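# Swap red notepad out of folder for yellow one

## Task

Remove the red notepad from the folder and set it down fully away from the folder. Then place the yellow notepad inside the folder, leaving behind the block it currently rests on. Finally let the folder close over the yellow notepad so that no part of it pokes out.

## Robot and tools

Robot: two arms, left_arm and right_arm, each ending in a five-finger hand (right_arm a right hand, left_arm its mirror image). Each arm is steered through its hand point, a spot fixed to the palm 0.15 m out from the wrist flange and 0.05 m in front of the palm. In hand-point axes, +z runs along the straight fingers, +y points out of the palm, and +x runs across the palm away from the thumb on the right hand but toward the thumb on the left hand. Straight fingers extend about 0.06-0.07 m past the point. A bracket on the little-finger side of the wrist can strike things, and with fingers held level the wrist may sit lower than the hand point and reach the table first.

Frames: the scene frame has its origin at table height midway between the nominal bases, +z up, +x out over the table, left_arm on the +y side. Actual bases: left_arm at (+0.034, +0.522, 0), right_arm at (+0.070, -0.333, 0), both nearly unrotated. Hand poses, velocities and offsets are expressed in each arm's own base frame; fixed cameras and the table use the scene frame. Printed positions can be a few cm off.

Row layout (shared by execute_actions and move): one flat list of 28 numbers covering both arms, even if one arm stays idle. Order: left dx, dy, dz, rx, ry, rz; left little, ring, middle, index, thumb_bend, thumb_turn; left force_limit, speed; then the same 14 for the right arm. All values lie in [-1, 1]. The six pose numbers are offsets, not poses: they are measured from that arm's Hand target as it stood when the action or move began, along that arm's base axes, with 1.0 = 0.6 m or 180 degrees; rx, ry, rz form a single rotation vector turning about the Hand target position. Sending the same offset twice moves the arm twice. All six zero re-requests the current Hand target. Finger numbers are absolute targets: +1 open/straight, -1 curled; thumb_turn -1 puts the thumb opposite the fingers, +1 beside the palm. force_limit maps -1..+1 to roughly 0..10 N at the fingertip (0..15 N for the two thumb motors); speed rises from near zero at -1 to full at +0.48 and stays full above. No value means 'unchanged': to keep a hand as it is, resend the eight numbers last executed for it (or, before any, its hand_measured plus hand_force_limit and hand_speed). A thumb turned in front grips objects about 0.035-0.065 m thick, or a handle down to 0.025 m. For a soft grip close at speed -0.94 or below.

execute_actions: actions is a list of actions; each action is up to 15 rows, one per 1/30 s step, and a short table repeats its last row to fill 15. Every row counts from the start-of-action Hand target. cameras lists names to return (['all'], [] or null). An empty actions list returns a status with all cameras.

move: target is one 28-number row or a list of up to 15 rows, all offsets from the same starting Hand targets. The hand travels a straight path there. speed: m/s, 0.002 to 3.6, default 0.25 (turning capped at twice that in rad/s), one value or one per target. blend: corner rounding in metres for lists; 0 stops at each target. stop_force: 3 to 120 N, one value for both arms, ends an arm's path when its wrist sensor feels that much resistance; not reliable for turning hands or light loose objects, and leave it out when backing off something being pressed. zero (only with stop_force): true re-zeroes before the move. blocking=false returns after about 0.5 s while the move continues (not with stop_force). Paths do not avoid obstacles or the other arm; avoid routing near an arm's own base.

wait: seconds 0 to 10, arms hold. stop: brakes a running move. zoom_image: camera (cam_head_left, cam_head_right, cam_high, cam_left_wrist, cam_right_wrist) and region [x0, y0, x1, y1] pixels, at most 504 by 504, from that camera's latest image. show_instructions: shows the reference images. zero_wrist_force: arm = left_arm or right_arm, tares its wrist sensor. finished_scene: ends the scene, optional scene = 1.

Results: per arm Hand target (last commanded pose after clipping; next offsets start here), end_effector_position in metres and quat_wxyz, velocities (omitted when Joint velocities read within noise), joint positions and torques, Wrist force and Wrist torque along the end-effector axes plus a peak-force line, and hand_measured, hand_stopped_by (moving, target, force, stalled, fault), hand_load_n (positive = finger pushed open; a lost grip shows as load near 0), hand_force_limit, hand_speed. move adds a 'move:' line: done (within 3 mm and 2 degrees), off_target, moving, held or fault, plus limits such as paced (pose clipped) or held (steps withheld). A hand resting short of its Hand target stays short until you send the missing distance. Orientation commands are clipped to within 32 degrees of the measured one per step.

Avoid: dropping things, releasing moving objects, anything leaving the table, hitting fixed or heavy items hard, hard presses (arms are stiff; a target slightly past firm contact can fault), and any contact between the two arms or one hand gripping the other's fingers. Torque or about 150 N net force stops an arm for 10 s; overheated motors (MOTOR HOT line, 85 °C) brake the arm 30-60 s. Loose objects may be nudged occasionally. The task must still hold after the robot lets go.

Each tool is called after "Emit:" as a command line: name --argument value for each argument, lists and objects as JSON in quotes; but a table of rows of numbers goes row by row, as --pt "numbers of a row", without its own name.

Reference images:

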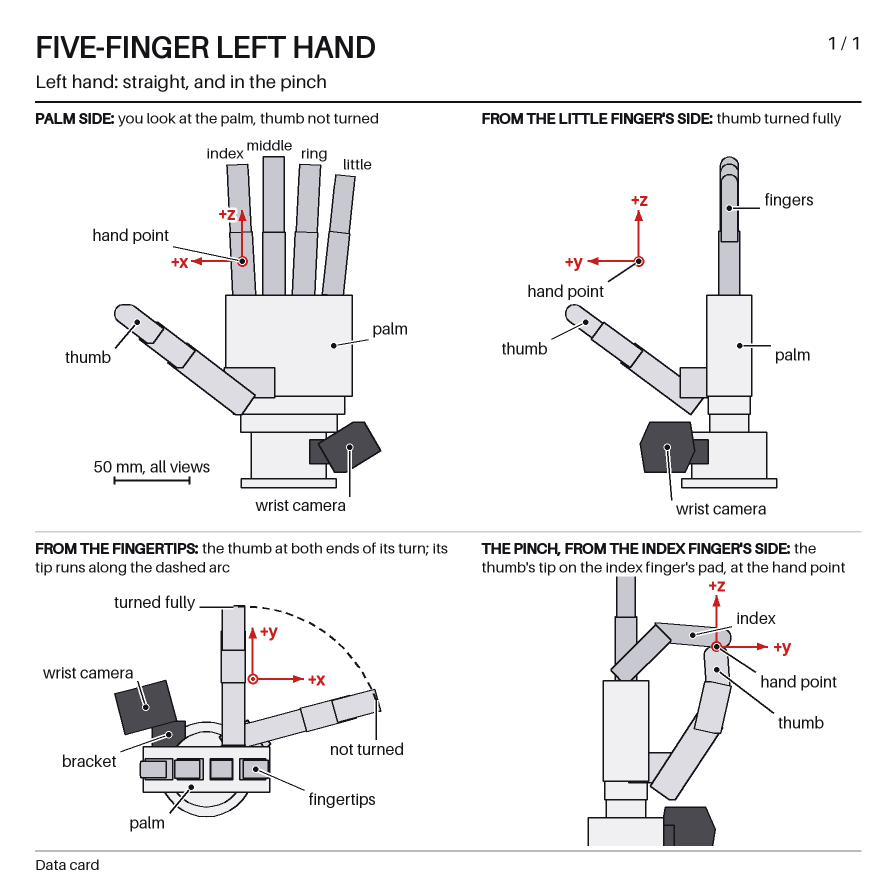

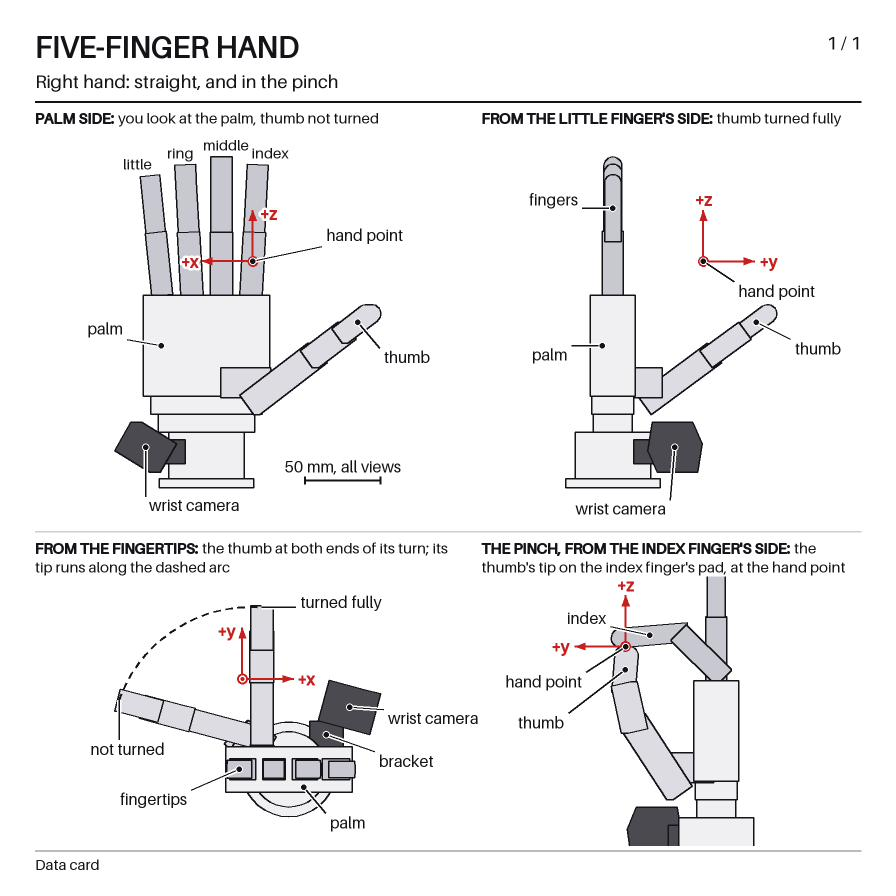

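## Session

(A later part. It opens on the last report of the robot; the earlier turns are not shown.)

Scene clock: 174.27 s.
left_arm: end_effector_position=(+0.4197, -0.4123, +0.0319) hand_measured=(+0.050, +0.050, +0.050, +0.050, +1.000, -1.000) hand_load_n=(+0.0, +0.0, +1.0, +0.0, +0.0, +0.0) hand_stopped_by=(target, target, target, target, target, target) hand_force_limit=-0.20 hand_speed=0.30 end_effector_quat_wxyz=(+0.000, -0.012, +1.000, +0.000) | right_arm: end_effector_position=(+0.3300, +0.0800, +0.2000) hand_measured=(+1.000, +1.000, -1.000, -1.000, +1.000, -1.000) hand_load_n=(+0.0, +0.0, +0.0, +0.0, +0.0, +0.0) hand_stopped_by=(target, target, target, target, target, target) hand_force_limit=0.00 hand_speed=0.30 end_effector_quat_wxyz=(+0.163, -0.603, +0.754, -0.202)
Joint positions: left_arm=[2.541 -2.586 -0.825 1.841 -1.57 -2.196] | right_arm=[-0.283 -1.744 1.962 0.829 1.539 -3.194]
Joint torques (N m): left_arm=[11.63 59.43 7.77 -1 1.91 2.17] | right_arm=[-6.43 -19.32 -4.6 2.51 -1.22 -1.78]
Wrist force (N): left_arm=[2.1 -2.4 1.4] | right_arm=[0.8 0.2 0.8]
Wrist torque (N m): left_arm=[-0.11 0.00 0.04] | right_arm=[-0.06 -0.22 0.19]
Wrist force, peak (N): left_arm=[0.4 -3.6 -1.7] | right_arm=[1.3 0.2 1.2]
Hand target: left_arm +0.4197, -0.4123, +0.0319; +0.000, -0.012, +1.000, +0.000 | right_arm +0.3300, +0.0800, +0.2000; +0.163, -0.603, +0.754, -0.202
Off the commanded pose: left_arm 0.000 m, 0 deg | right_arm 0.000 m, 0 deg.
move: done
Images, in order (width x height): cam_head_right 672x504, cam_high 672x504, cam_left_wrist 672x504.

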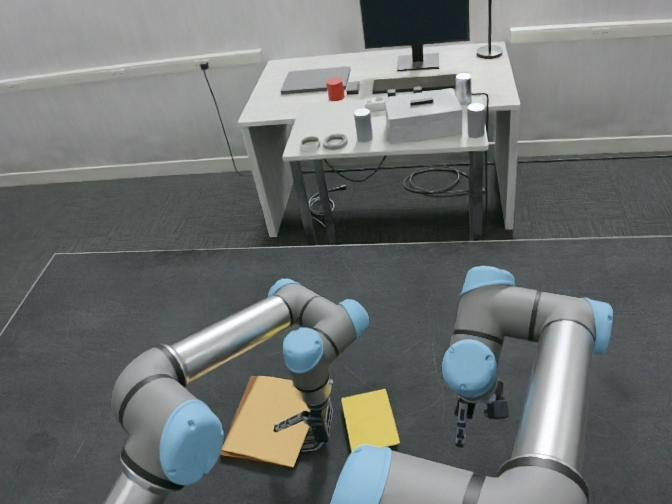

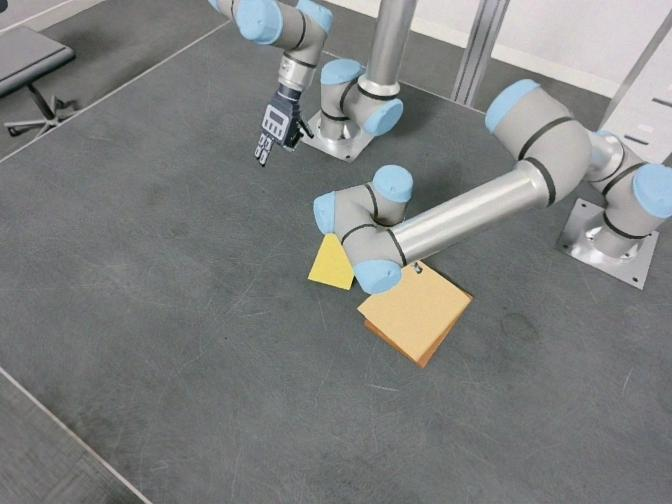

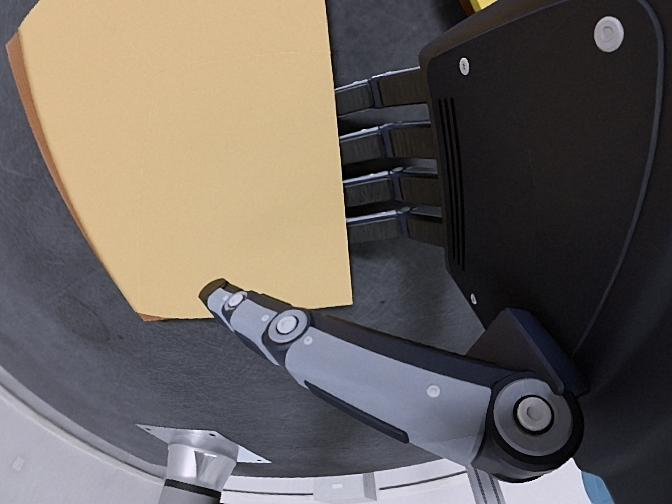

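Emit:
execute_actions --actions '[]'

Scene clock: 175.07 s.
left_arm: end_effector_position=(+0.4197, -0.4123, +0.0319) hand_measured=(+0.050, +0.050, +0.050, +0.050, +1.000, -1.000) hand_load_n=(+0.0, +0.0, +1.0, +0.0, +0.0, +0.0) hand_stopped_by=(target, target, target, target, target, target) hand_force_limit=-0.20 hand_speed=0.30 end_effector_quat_wxyz=(+0.000, -0.012, +1.000, +0.000) | right_arm: end_effector_position=(+0.3300, +0.0800, +0.2000) hand_measured=(+1.000, +1.000, -1.000, -1.000, +1.000, -1.000) hand_load_n=(+0.0, +0.0, +0.5, +0.0, +0.0, +0.0) hand_stopped_by=(target, target, target, target, target, target) hand_force_limit=0.00 hand_speed=0.30 end_effector_quat_wxyz=(+0.163, -0.603, +0.754, -0.202)
Joint positions: left_arm=[2.541 -2.586 -0.825 1.841 -1.57 -2.196] | right_arm=[-0.283 -1.744 1.962 0.829 1.539 -3.194]
Joint velocities: within noise
Joint torques (N m): left_arm=[11.23 60.2 7.36 -0.96 1.9 2.02] | right_arm=[-6.43 -20.33 -3.81 2.53 -1.22 -2.05]
Wrist force (N): left_arm=[1.8 -2.5 1.4] | right_arm=[1.2 0.2 0.7]
Wrist torque (N m): left_arm=[-0.13 0.05 0.03] | right_arm=[-0.05 -0.28 0.22]
Wrist force, peak (N): left_arm=[2.1 -2.6 1.4] | right_arm=[1.3 0.5 0.9]
Hand target: left_arm +0.4197, -0.4123, +0.0319; +0.000, -0.012, +1.000, +0.000 | right_arm +0.3300, +0.0800, +0.2000; +0.163, -0.603, +0.754, -0.202
Off the commanded pose: left_arm 0.000 m, 0 deg | right_arm 0.000 m, 0 deg.

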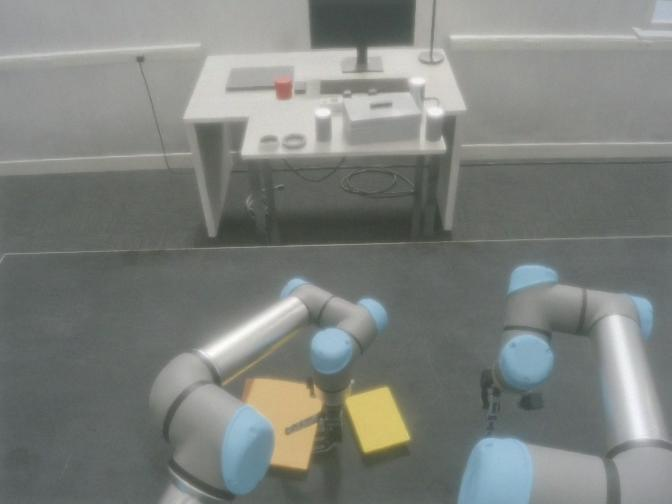

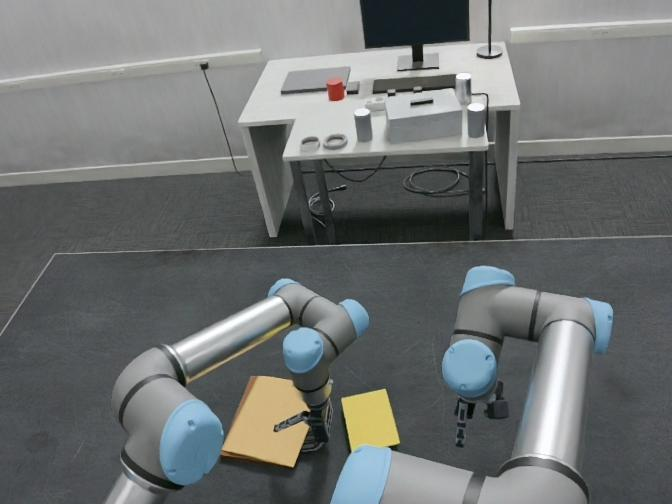

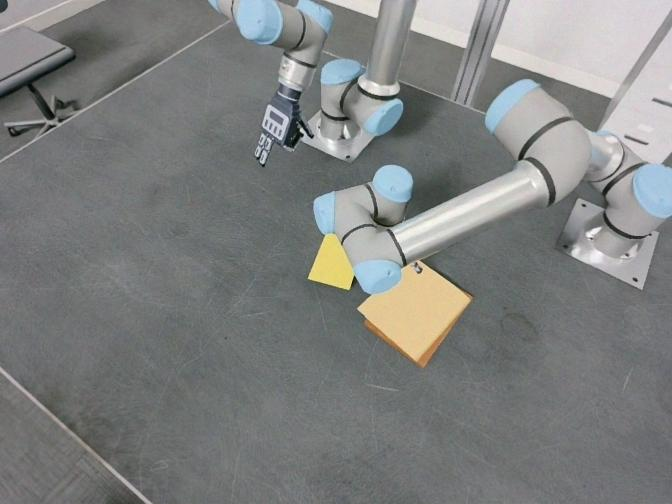

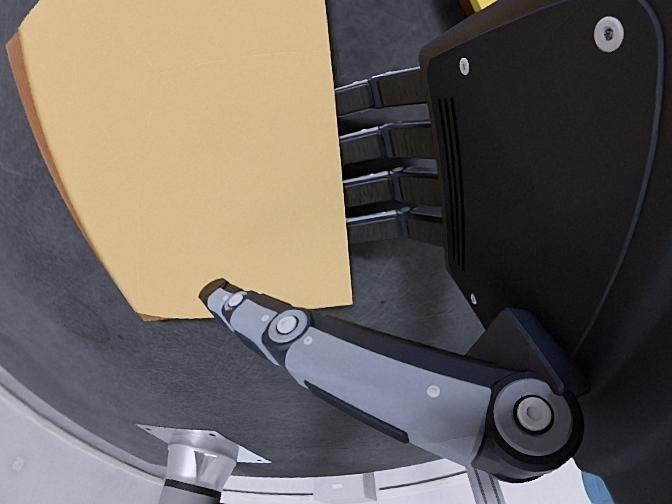

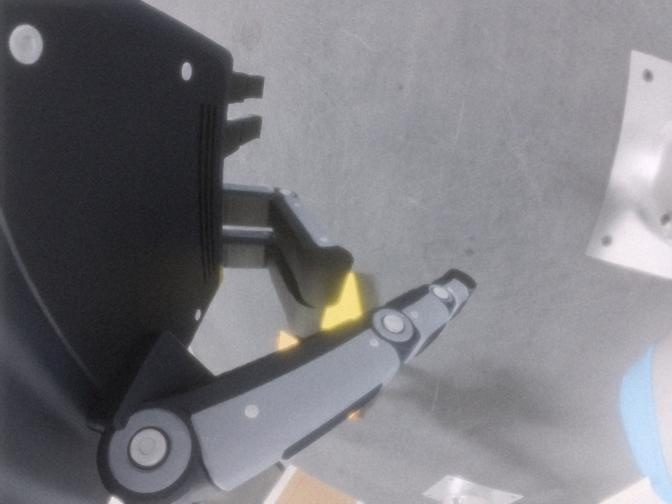

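Emit:
move --target '[0,0,0.012,0,0,0,0.05,0.05,0.05,0.05,1,-1,-0.2,0.3,0,0,0,0,0,0,1,1,-1,-1,1,-1,0,0.3]' --speed 0.05 --cameras '["all"]'

Emit:
zoom_image --camera "cam_head_right" --region '[200, 340, 420, 504]'

Emit:
zoom_image --camera "cam_high" --region '[320, 220, 500, 380]'

Scene clock: 176.80 s.
left_arm: end_effector_position=(+0.4197, -0.4123, +0.0389) hand_measured=(+0.050, +0.050, +0.050, +0.050, +1.000, -1.000) hand_load_n=(+0.0, +0.0, +0.0, +0.0, +0.0, +0.0) hand_stopped_by=(target, target, target, target, target, target) hand_force_limit=-0.20 hand_speed=0.30 end_effector_quat_wxyz=(+0.000, -0.012, +1.000, +0.000) | right_arm: end_effector_position=(+0.3300, +0.0800, +0.2000) hand_measured=(+1.000, +1.000, -1.000, -1.000, +1.000, -1.000) hand_load_n=(+0.0, +0.0, +0.0, +0.0, +0.0, +0.0) hand_stopped_by=(target, target, target, target, target, target) hand_force_limit=0.00 hand_speed=0.30 end_effector_quat_wxyz=(+0.163, -0.603, +0.754, -0.202)
Joint positions: left_arm=[2.541 -2.58 -0.818 1.828 -1.57 -2.196] | right_arm=[-0.283 -1.744 1.962 0.829 1.539 -3.194]
Joint torques (N m): left_arm=[9.38 60.41 26.44 -3.53 1.81 2.06] | right_arm=[-5.55 -20.28 -5.24 2.42 -1.43 -2.06]
Wrist force (N): left_arm=[1.3 -0.8 1.5] | right_arm=[1.3 0.3 0.7]
Wrist torque (N m): left_arm=[-0.11 0.04 -0.02] | right_arm=[-0.04 -0.30 0.23]
Wrist force, peak (N): left_arm=[1.7 -2.3 2.4] | right_arm=[1.4 0.2 1.0]
Hand target: left_arm +0.4197, -0.4123, +0.0391; +0.000, -0.012, +1.000, +0.000 | right_arm +0.3300, +0.0800, +0.2000; +0.163, -0.603, +0.754, -0.202
Off the commanded pose: left_arm 0.000 m, 0 deg | right_arm 0.000 m, 0 deg.
move: done

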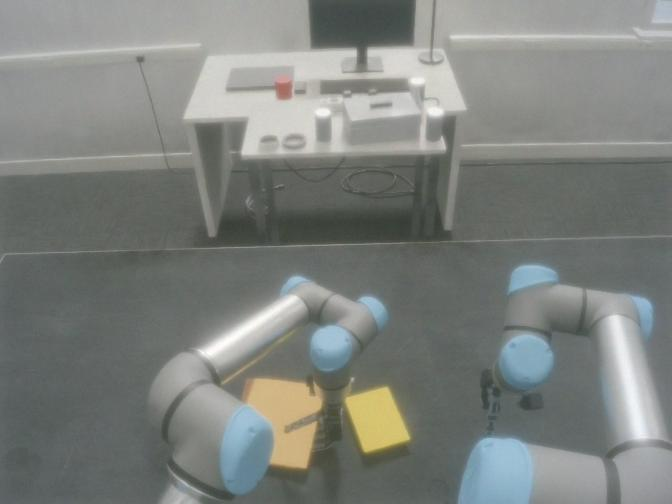

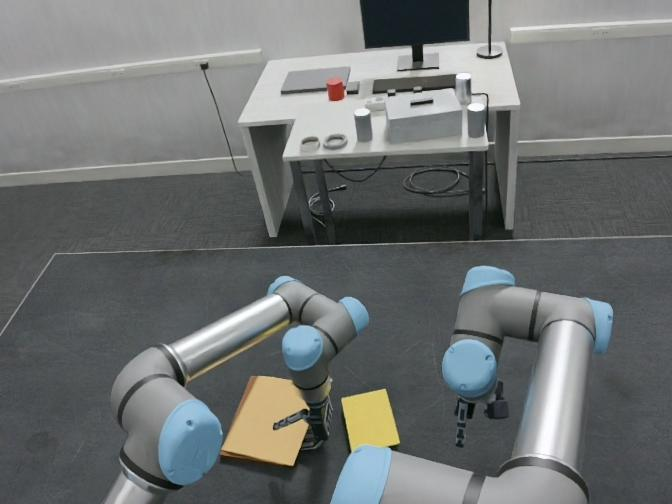

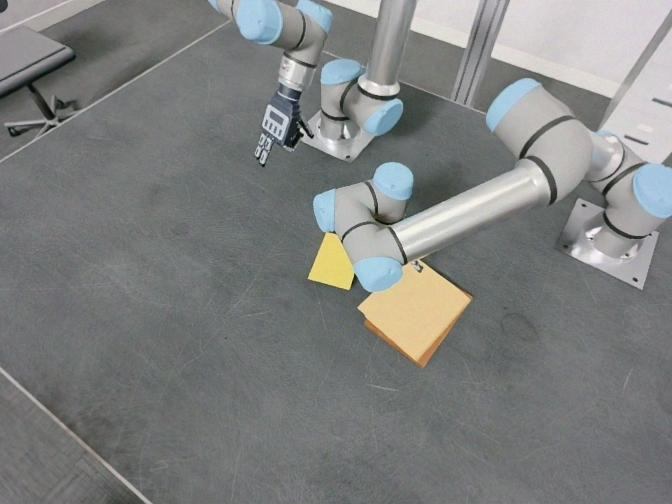

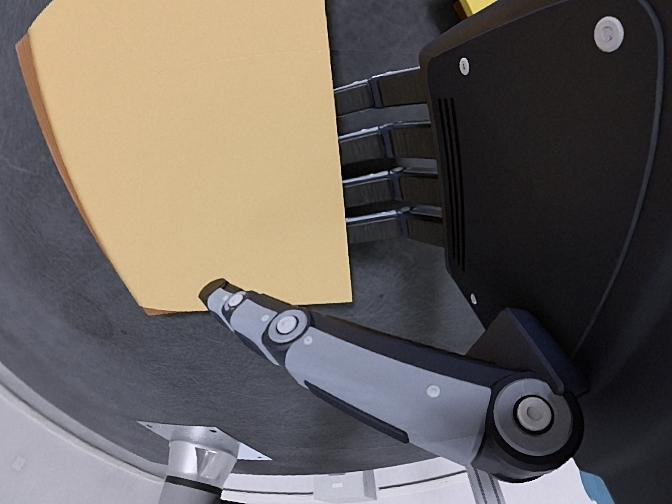

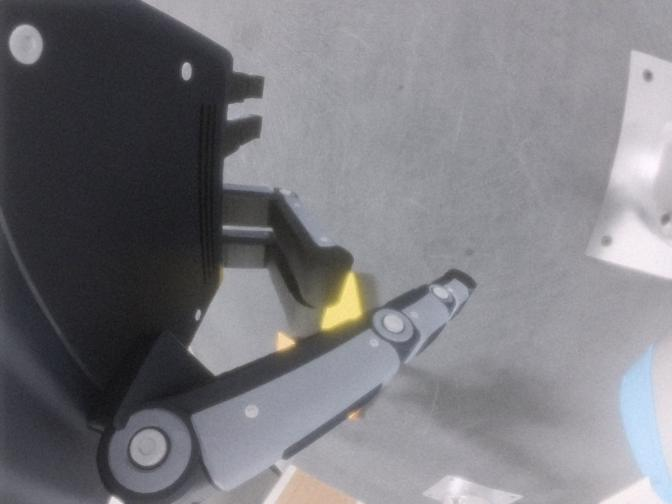

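Scaled by 2.291 from the camera's 672x504 image, which has a finer 960x720 frame.

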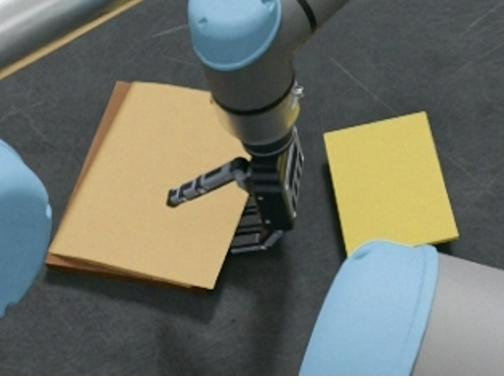

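Scaled by 2.800 from the camera's 672x504 image, which has a finer 960x720 frame.

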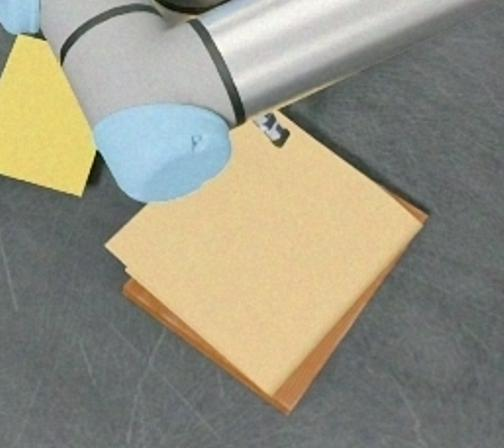

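Emit:
zoom_image --camera "cam_head_right" --region '[210, 430, 350, 504]'

Emit:
zoom_image --camera "cam_high" --region '[345, 280, 435, 380]'

Scaled by 3.600 from the camera's 672x504 image, which has a finer 960x720 frame.

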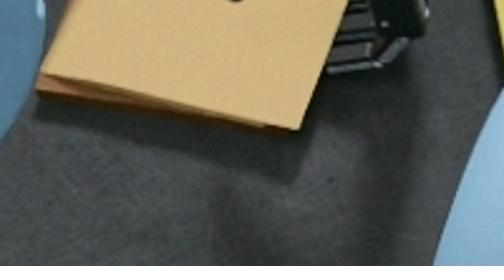

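Scaled by 5.040 from the camera's 672x504 image, which has a finer 960x720 frame.

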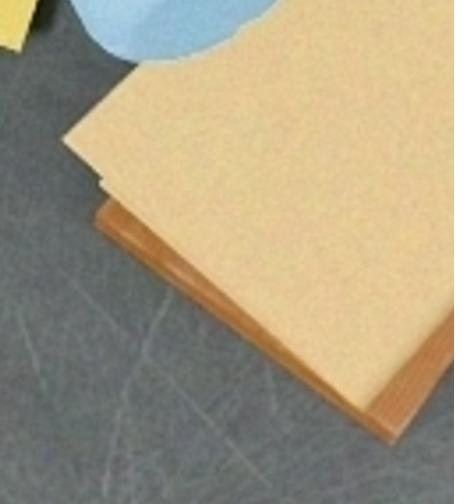

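Emit:
move --pt "0 0 0.015 -0.02 0.001 0 0.05 0.05 0.05 0.05 1 -1 -0.2 0.3 0 0 0 0 0 0 1 1 -1 -1 1 -1 0 0.3" --pt "0.0032 0.0198 0.035 -0.0667 0.005 0 0.05 0.05 0.05 0.05 1 -1 -0.2 0.3 0 0 0 0 0 0 1 1 -1 -1 1 -1 0 0.3" --speed 0.05 --blend 0.01 --cameras '["cam_left_wrist","cam_high","cam_head_right"]'

Emit:
zoom_image --camera "cam_head_right" --region '[200, 360, 360, 490]'

Emit:
zoom_image --camera "cam_high" --region '[345, 240, 485, 380]'

Scene clock: 181.07 s.
left_arm: end_effector_position=(+0.4216, -0.4005, +0.0600) hand_measured=(+0.050, +0.050, +0.050, +0.050, +1.000, -1.000) hand_load_n=(+0.0, +0.0, +0.0, +0.0, +0.0, +0.0) hand_stopped_by=(target, target, target, target, target, target) hand_force_limit=-0.20 hand_speed=0.30 end_effector_quat_wxyz=(-0.009, -0.012, +0.994, -0.105) | right_arm: end_effector_position=(+0.3300, +0.0800, +0.2000) hand_measured=(+1.000, +1.000, -1.000, -1.000, +1.000, -1.000) hand_load_n=(+0.0, +0.0, +0.0, +0.0, +0.0, +0.0) hand_stopped_by=(target, target, target, target, target, target) hand_force_limit=0.00 hand_speed=0.30 end_effector_quat_wxyz=(+0.163, -0.603, +0.754, -0.202)
Joint positions: left_arm=[2.635 -2.43 -1.008 1.957 -1.379 -2.11] | right_arm=[-0.283 -1.744 1.962 0.829 1.539 -3.194]
Joint torques (N m): left_arm=[9.61 55.6 7.9 -0.91 2.81 2.11] | right_arm=[-5.27 -20.15 -4.65 2.39 -1.26 -1.78]
Wrist force (N): left_arm=[1.4 -0.1 1.2] | right_arm=[1.1 0.3 0.7]
Wrist torque (N m): left_arm=[-0.01 -0.01 -0.04] | right_arm=[-0.04 -0.28 0.22]
Wrist force, peak (N): left_arm=[1.5 -0.7 1.9] | right_arm=[1.5 0.5 0.7]
Hand target: left_arm +0.4216, -0.4004, +0.0601; -0.009, -0.012, +0.994, -0.105 | right_arm +0.3300, +0.0800, +0.2000; +0.163, -0.603, +0.754, -0.202
Off the commanded pose: left_arm 0.000 m, 0 deg | right_arm 0.000 m, 0 deg.
move: done
Images, in order (width x height): cam_head_right 672x504, cam_high 672x504, cam_left_wrist 672x504.

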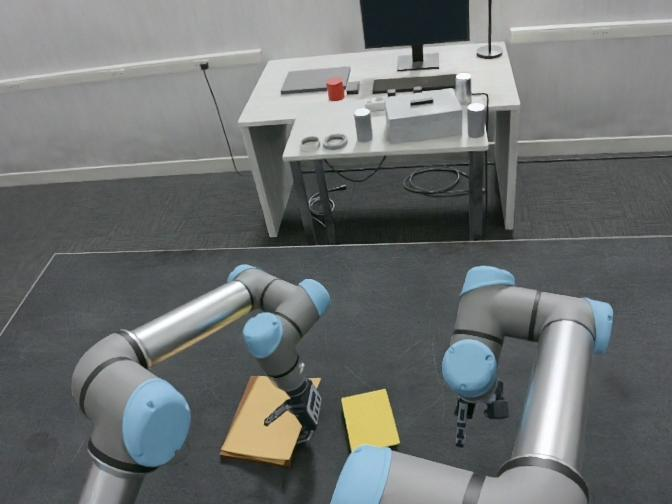

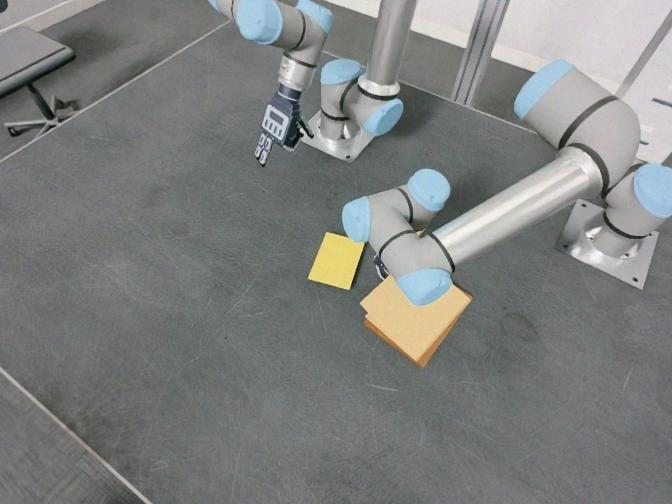

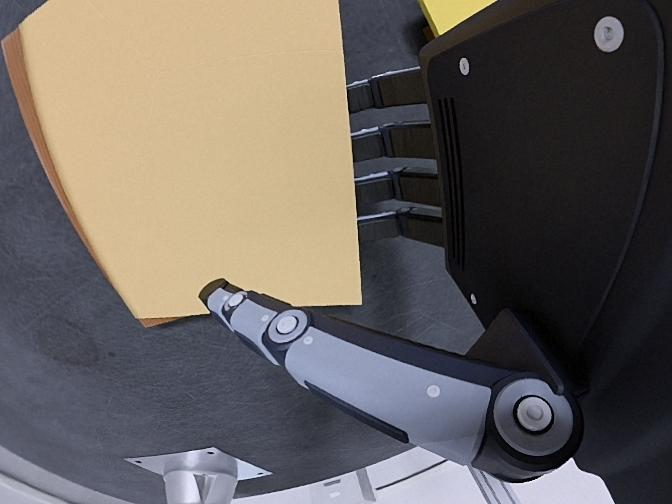

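Scaled by 3.150 from the camera's 672x504 image, which has a finer 960x720 frame.

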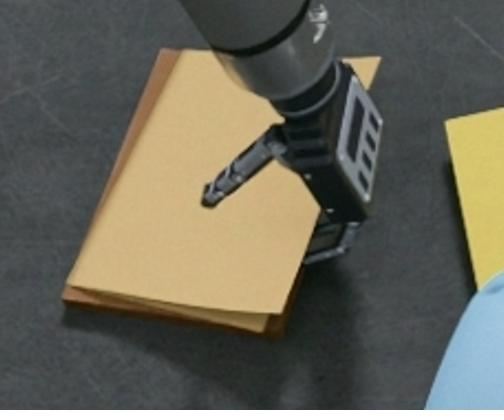

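Scaled by 3.600 from the camera's 672x504 image, which has a finer 960x720 frame.

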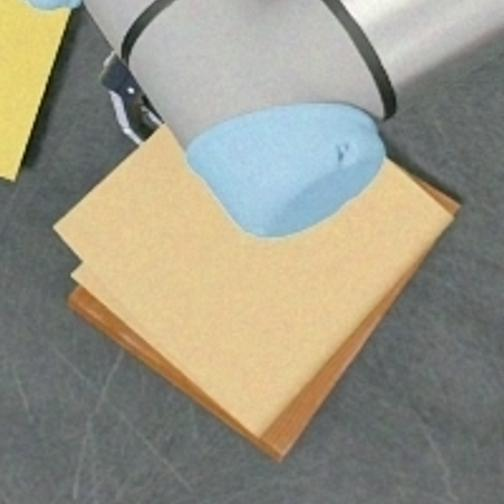

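Emit:
move --target '[0,0,0,0,0,0,-0.3,-0.3,-0.3,-0.3,1,-1,-0.2,0.0,0,0,0,0,0,0,1,1,-1,-1,1,-1,0,0.3]' --speed 0.05 --cameras '["cam_left_wrist","cam_high","cam_head_right"]'

Emit:
zoom_image --camera "cam_head_right" --region '[200, 360, 360, 490]'

Scene clock: 181.73 s.
left_arm: end_effector_position=(+0.4216, -0.4004, +0.0601) hand_measured=(-0.300, -0.300, -0.300, -0.300, +1.000, -1.000) hand_load_n=(+0.0, +0.0, +0.0, +0.0, +0.0, +0.0) hand_stopped_by=(target, target, target, target, target, target) hand_force_limit=-0.20 hand_speed=0.00 end_effector_quat_wxyz=(-0.009, -0.012, +0.994, -0.105) | right_arm: end_effector_position=(+0.3300, +0.0800, +0.2000) hand_measured=(+1.000, +1.000, -1.000, -1.000, +1.000, -1.000) hand_load_n=(+0.0, +0.0, +0.0, +0.0, +0.0, +0.0) hand_stopped_by=(target, target, target, target, target, target) hand_force_limit=0.00 hand_speed=0.30 end_effector_quat_wxyz=(+0.163, -0.603, +0.754, -0.202)
Joint positions: left_arm=[2.635 -2.43 -1.009 1.957 -1.379 -2.11] | right_arm=[-0.283 -1.744 1.962 0.829 1.539 -3.194]
Joint torques (N m): left_arm=[10.56 55.69 10.63 -0.88 1.87 2.07] | right_arm=[-5.77 -20.13 -3.86 2.41 -1.23 -1.93]
Wrist force (N): left_arm=[1.4 0.1 1.5] | right_arm=[1.2 0.0 0.8]
Wrist torque (N m): left_arm=[-0.01 0.00 -0.04] | right_arm=[-0.09 -0.30 0.21]
Wrist force, peak (N): left_arm=[1.4 0.1 1.5] | right_arm=[1.6 0.2 0.9]
Hand target: left_arm +0.4216, -0.4004, +0.0601; -0.009, -0.012, +0.994, -0.105 | right_arm +0.3300, +0.0800, +0.2000; +0.163, -0.603, +0.754, -0.202
Off the commanded pose: left_arm 0.000 m, 0 deg | right_arm 0.000 m, 0 deg.
move: done
Images, in order (width x height): cam_head_right 672x504, cam_high 672x504, cam_left_wrist 672x504.

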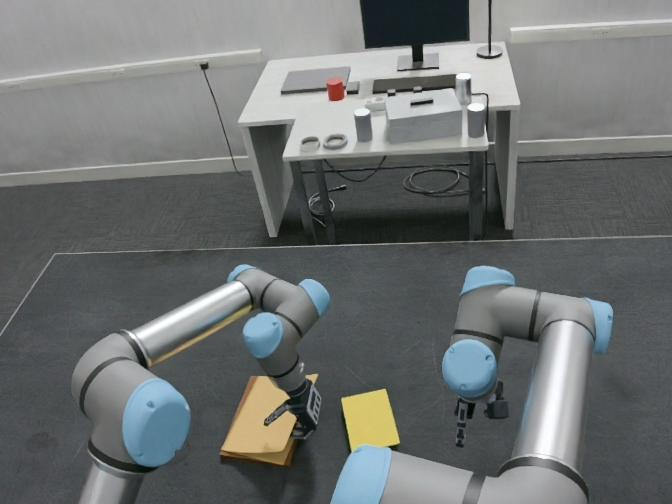

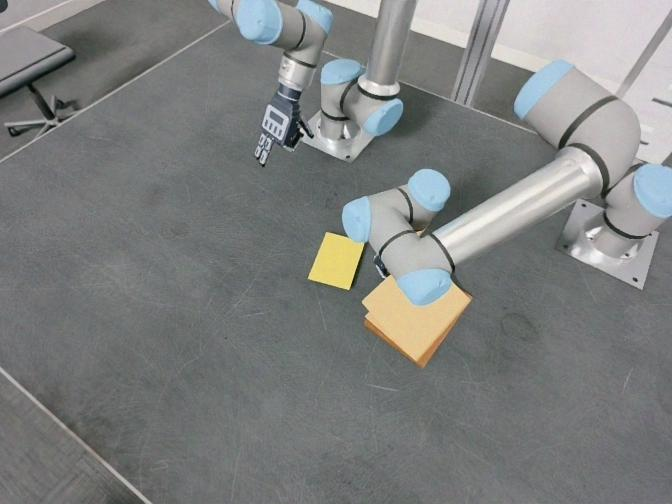

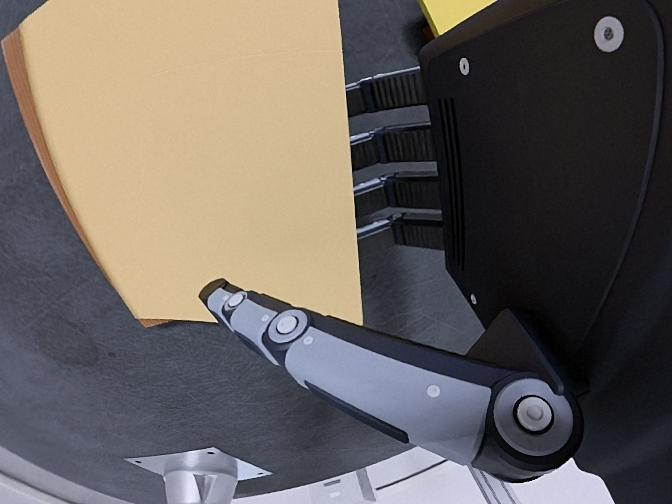

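Scaled by 3.150 from the camera's 672x504 image, which has a finer 960x720 frame.

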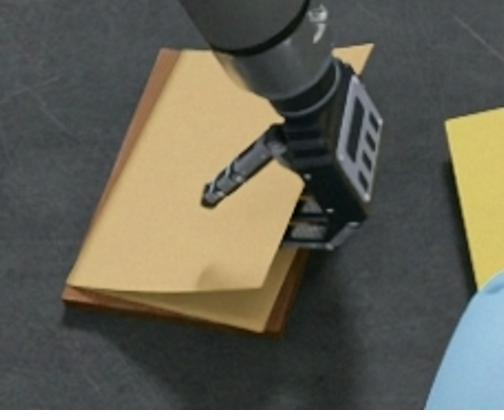

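Emit:
move --target '[0,0,0,0,0,0,-0.3,-0.3,-0.3,-0.3,0.2,-1,-0.4,-0.3,0,0,0,0,0,0,1,1,-1,-1,1,-1,0,0.3]' --speed 0.05 --cameras '["cam_left_wrist","cam_head_right"]'

Emit:
zoom_image --camera "cam_head_right" --region '[200, 360, 360, 490]'

Scene clock: 182.87 s.
left_arm: end_effector_position=(+0.4216, -0.4004, +0.0601) hand_measured=(-0.300, -0.300, -0.300, -0.300, +0.310, -1.000) hand_load_n=(+0.0, +0.0, +6.5, +0.0, +8.5, +1.0) hand_stopped_by=(target, target, target, target, force, target) hand_force_limit=-0.40 hand_speed=-0.30 end_effector_quat_wxyz=(-0.009, -0.012, +0.994, -0.105) | right_arm: end_effector_position=(+0.3300, +0.0800, +0.2000) hand_measured=(+1.000, +1.000, -1.000, -1.000, +1.000, -1.000) hand_load_n=(+0.0, +0.0, +0.0, +0.0, +0.0, +0.0) hand_stopped_by=(target, target, target, target, target, target) hand_force_limit=0.00 hand_speed=0.30 end_effector_quat_wxyz=(+0.163, -0.603, +0.754, -0.202)
Joint positions: left_arm=[2.635 -2.43 -1.009 1.957 -1.379 -2.11] | right_arm=[-0.283 -1.744 1.962 0.829 1.539 -3.194]
Joint torques (N m): left_arm=[10.23 56.33 14.68 -0.88 0.53 2.08] | right_arm=[-5.37 -19.55 -4.38 2.35 -1.21 -1.96]
Wrist force (N): left_arm=[1.4 0.1 1.4] | right_arm=[1.3 0.3 0.9]
Wrist torque (N m): left_arm=[0.00 -0.01 -0.04] | right_arm=[-0.04 -0.31 0.24]
Wrist force, peak (N): left_arm=[1.5 -0.1 1.6] | right_arm=[1.4 0.6 1.0]
Hand target: left_arm +0.4216, -0.4004, +0.0601; -0.009, -0.012, +0.994, -0.105 | right_arm +0.3300, +0.0800, +0.2000; +0.163, -0.603, +0.754, -0.202
Off the commanded pose: left_arm 0.000 m, 0 deg | right_arm 0.000 m, 0 deg.
move: done
Images, in order (width x height): cam_head_right 672x504, cam_left_wrist 672x504.

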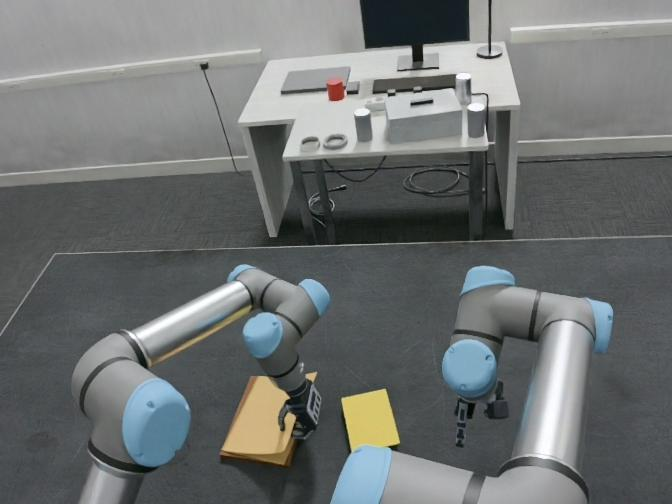

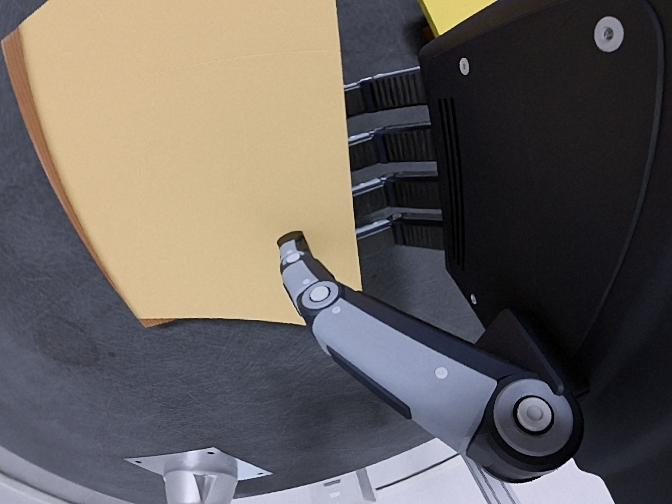

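Scaled by 3.150 from the camera's 672x504 image, which has a finer 960x720 frame.

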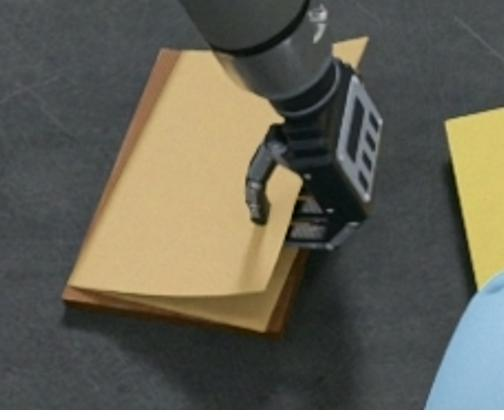

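Emit:
move --target '[0.0031,0.0191,0.0433,-0.0888,0.004,0,-0.3,-0.3,-0.3,-0.3,0.2,-1,-0.4,-0.3,0,0,0,0,0,0,1,1,-1,-1,1,-1,0,0.3]' --speed 0.08 --cameras '["cam_left_wrist","cam_high","cam_head_right"]'

Emit:
zoom_image --camera "cam_head_right" --region '[200, 360, 360, 490]'

Emit:
zoom_image --camera "cam_high" --region '[345, 240, 485, 380]'

Scene clock: 185.87 s.
left_arm: end_effector_position=(+0.4234, -0.3890, +0.0860) hand_measured=(-0.300, -0.300, -0.300, -0.300, +0.310, -1.000) hand_load_n=(+0.0, +0.0, +7.0, +0.0, +8.5, +1.5) hand_stopped_by=(target, target, target, target, force, target) hand_force_limit=-0.40 hand_speed=-0.30 end_effector_quat_wxyz=(-0.017, -0.012, +0.970, -0.242) | right_arm: end_effector_position=(+0.3300, +0.0800, +0.2000) hand_measured=(+1.000, +1.000, -1.000, -1.000, +1.000, -1.000) hand_load_n=(+0.0, -0.5, +0.0, +0.0, -0.5, +0.0) hand_stopped_by=(target, target, target, target, target, target) hand_force_limit=0.00 hand_speed=0.30 end_effector_quat_wxyz=(+0.163, -0.603, +0.754, -0.202)
Joint positions: left_arm=[2.769 -2.286 -1.202 2.081 -1.107 -2.006] | right_arm=[-0.283 -1.744 1.962 0.829 1.539 -3.194]
Joint torques (N m): left_arm=[10.65 51.83 8.24 -0.45 2.82 2.06] | right_arm=[-6.04 -19.58 -4.51 2.47 -1.26 -1.98]
Wrist force (N): left_arm=[1.9 1.0 1.0] | right_arm=[1.3 0.2 0.7]
Wrist torque (N m): left_arm=[0.05 -0.08 -0.05] | right_arm=[-0.04 -0.30 0.23]
Wrist force, peak (N): left_arm=[2.1 1.1 1.1] | right_arm=[1.4 0.6 0.8]
Hand target: left_arm +0.4234, -0.3890, +0.0860; -0.017, -0.012, +0.970, -0.242 | right_arm +0.3300, +0.0800, +0.2000; +0.163, -0.603, +0.754, -0.202
Off the commanded pose: left_arm 0.000 m, 0 deg | right_arm 0.000 m, 0 deg.
move: done
Images, in order (width x height): cam_head_right 672x504, cam_high 672x504, cam_left_wrist 672x504.

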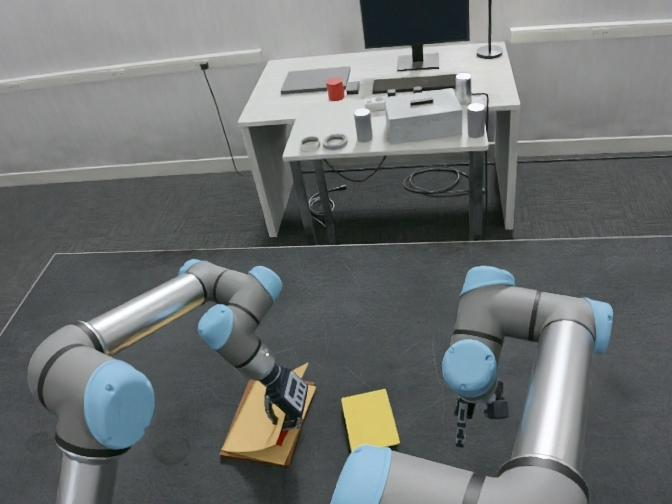

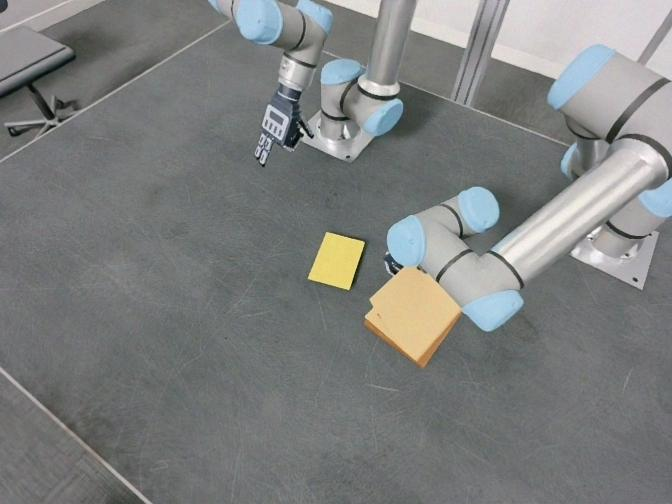

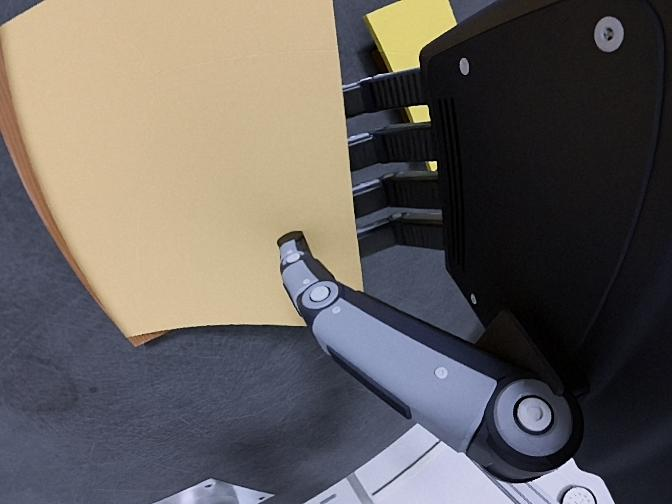

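Scaled by 3.150 from the camera's 672x504 image, which has a finer 960x720 frame.

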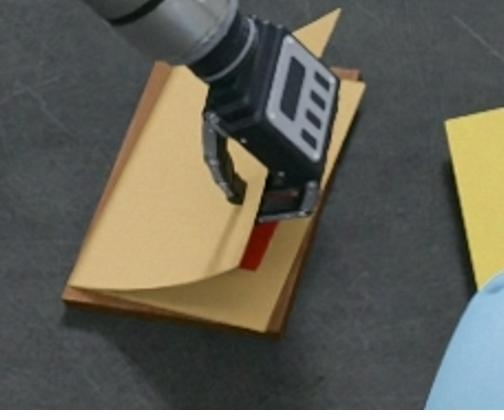

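Scaled by 3.600 from the camera's 672x504 image, which has a finer 960x720 frame.

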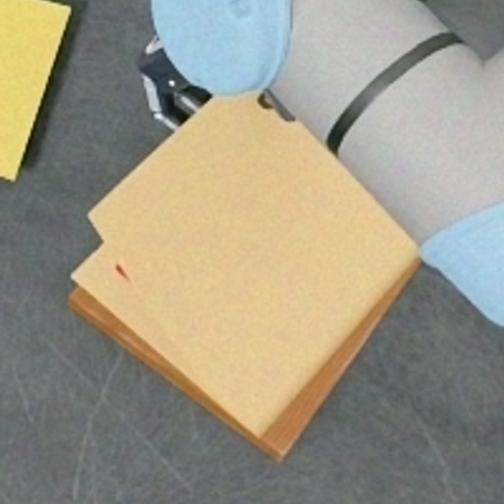

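Emit:
move --pt "0.0031 0.0191 0.0308 -0.0472 0.0021 0 -0.3 -0.3 -0.3 -0.3 0.2 -1 -0.4 -0.3 0 0 0 0 0 0 1 1 -1 -1 1 -1 0 0.3" --pt "0.0063 0.0392 0.0587 -0.0943 0.0042 0 -0.3 -0.3 -0.3 -0.3 0.2 -1 -0.4 -0.3 0 0 0 0 0 0 1 1 -1 -1 1 -1 0 0.3" --speed 0.08 --blend 0.01 --cameras '["cam_left_wrist","cam_high","cam_head_right"]'

Emit:
zoom_image --camera "cam_head_right" --region '[200, 340, 380, 490]'

Emit:
zoom_image --camera "cam_high" --region '[345, 240, 485, 380]'

Scene clock: 188.40 s.
left_arm: end_effector_position=(+0.4272, -0.3655, +0.1212) hand_measured=(-0.300, -0.300, -0.300, -0.300, +0.310, -1.000) hand_load_n=(+0.0, +0.0, +6.5, +0.0, +9.0, +1.5) hand_stopped_by=(target, target, target, target, force, target) hand_force_limit=-0.40 hand_speed=-0.30 end_effector_quat_wxyz=(-0.025, -0.010, +0.924, -0.382) | right_arm: end_effector_position=(+0.3300, +0.0800, +0.2000) hand_measured=(+1.000, +1.000, -1.000, -1.000, +1.000, -1.000) hand_load_n=(+0.0, +0.0, +0.0, +0.0, +0.0, +0.0) hand_stopped_by=(target, target, target, target, target, target) hand_force_limit=0.00 hand_speed=0.30 end_effector_quat_wxyz=(+0.163, -0.603, +0.754, -0.202)
Joint positions: left_arm=[2.942 -2.186 -1.365 2.126 -0.795 -1.852] | right_arm=[-0.283 -1.744 1.962 0.829 1.539 -3.194]
Joint torques (N m): left_arm=[10.61 48.55 7.81 -3.62 3.49 2.3] | right_arm=[-5.75 -19.49 -4.53 2.33 -1.18 -1.87]
Wrist force (N): left_arm=[2.3 2.0 0.5] | right_arm=[1.0 0.3 0.9]
Wrist torque (N m): left_arm=[0.17 -0.17 -0.06] | right_arm=[-0.04 -0.27 0.21]
Wrist force, peak (N): left_arm=[2.3 2.0 0.5] | right_arm=[1.3 0.2 1.1]
Hand target: left_arm +0.4272, -0.3654, +0.1213; -0.025, -0.010, +0.924, -0.383 | right_arm +0.3300, +0.0800, +0.2000; +0.163, -0.603, +0.754, -0.202
Off the commanded pose: left_arm 0.000 m, 0 deg | right_arm 0.000 m, 0 deg.
move: done
Images, in order (width x height): cam_head_right 672x504, cam_high 672x504, cam_left_wrist 672x504.

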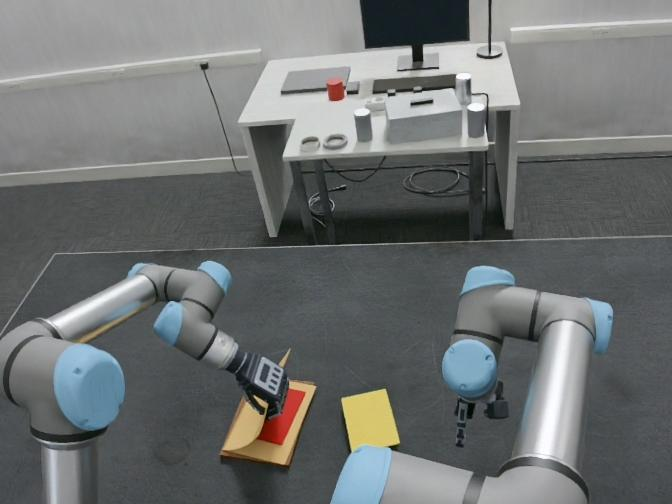

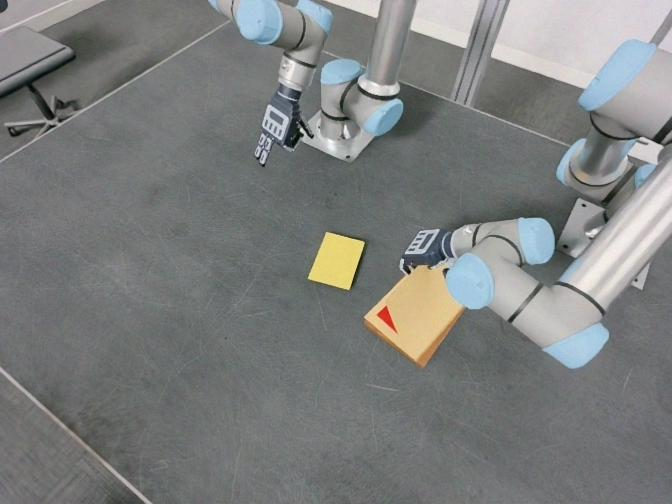

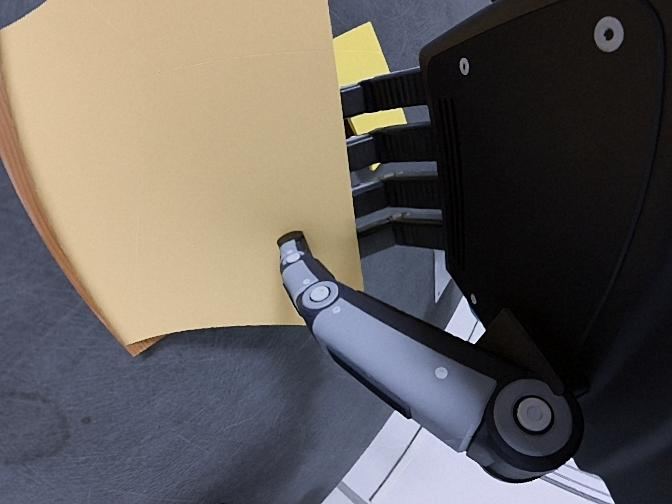

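Scaled by 2.800 from the camera's 672x504 image, which has a finer 960x720 frame.

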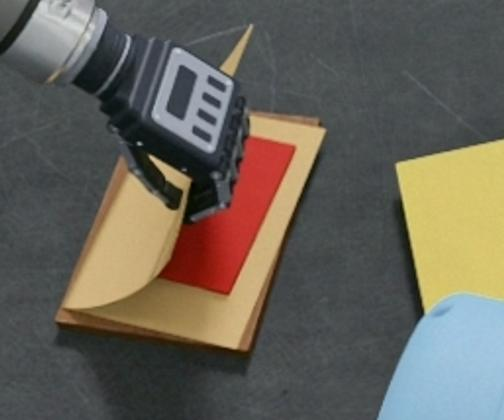

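Scaled by 3.600 from the camera's 672x504 image, which has a finer 960x720 frame.

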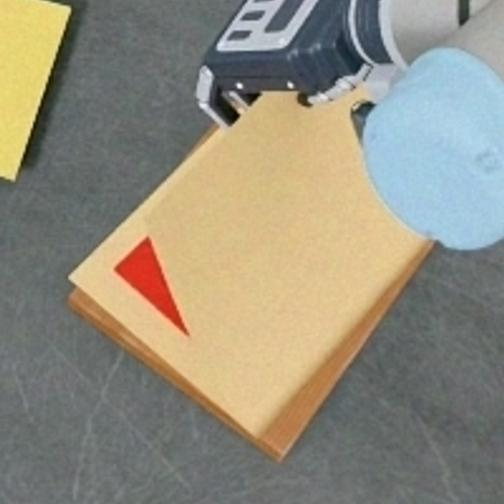

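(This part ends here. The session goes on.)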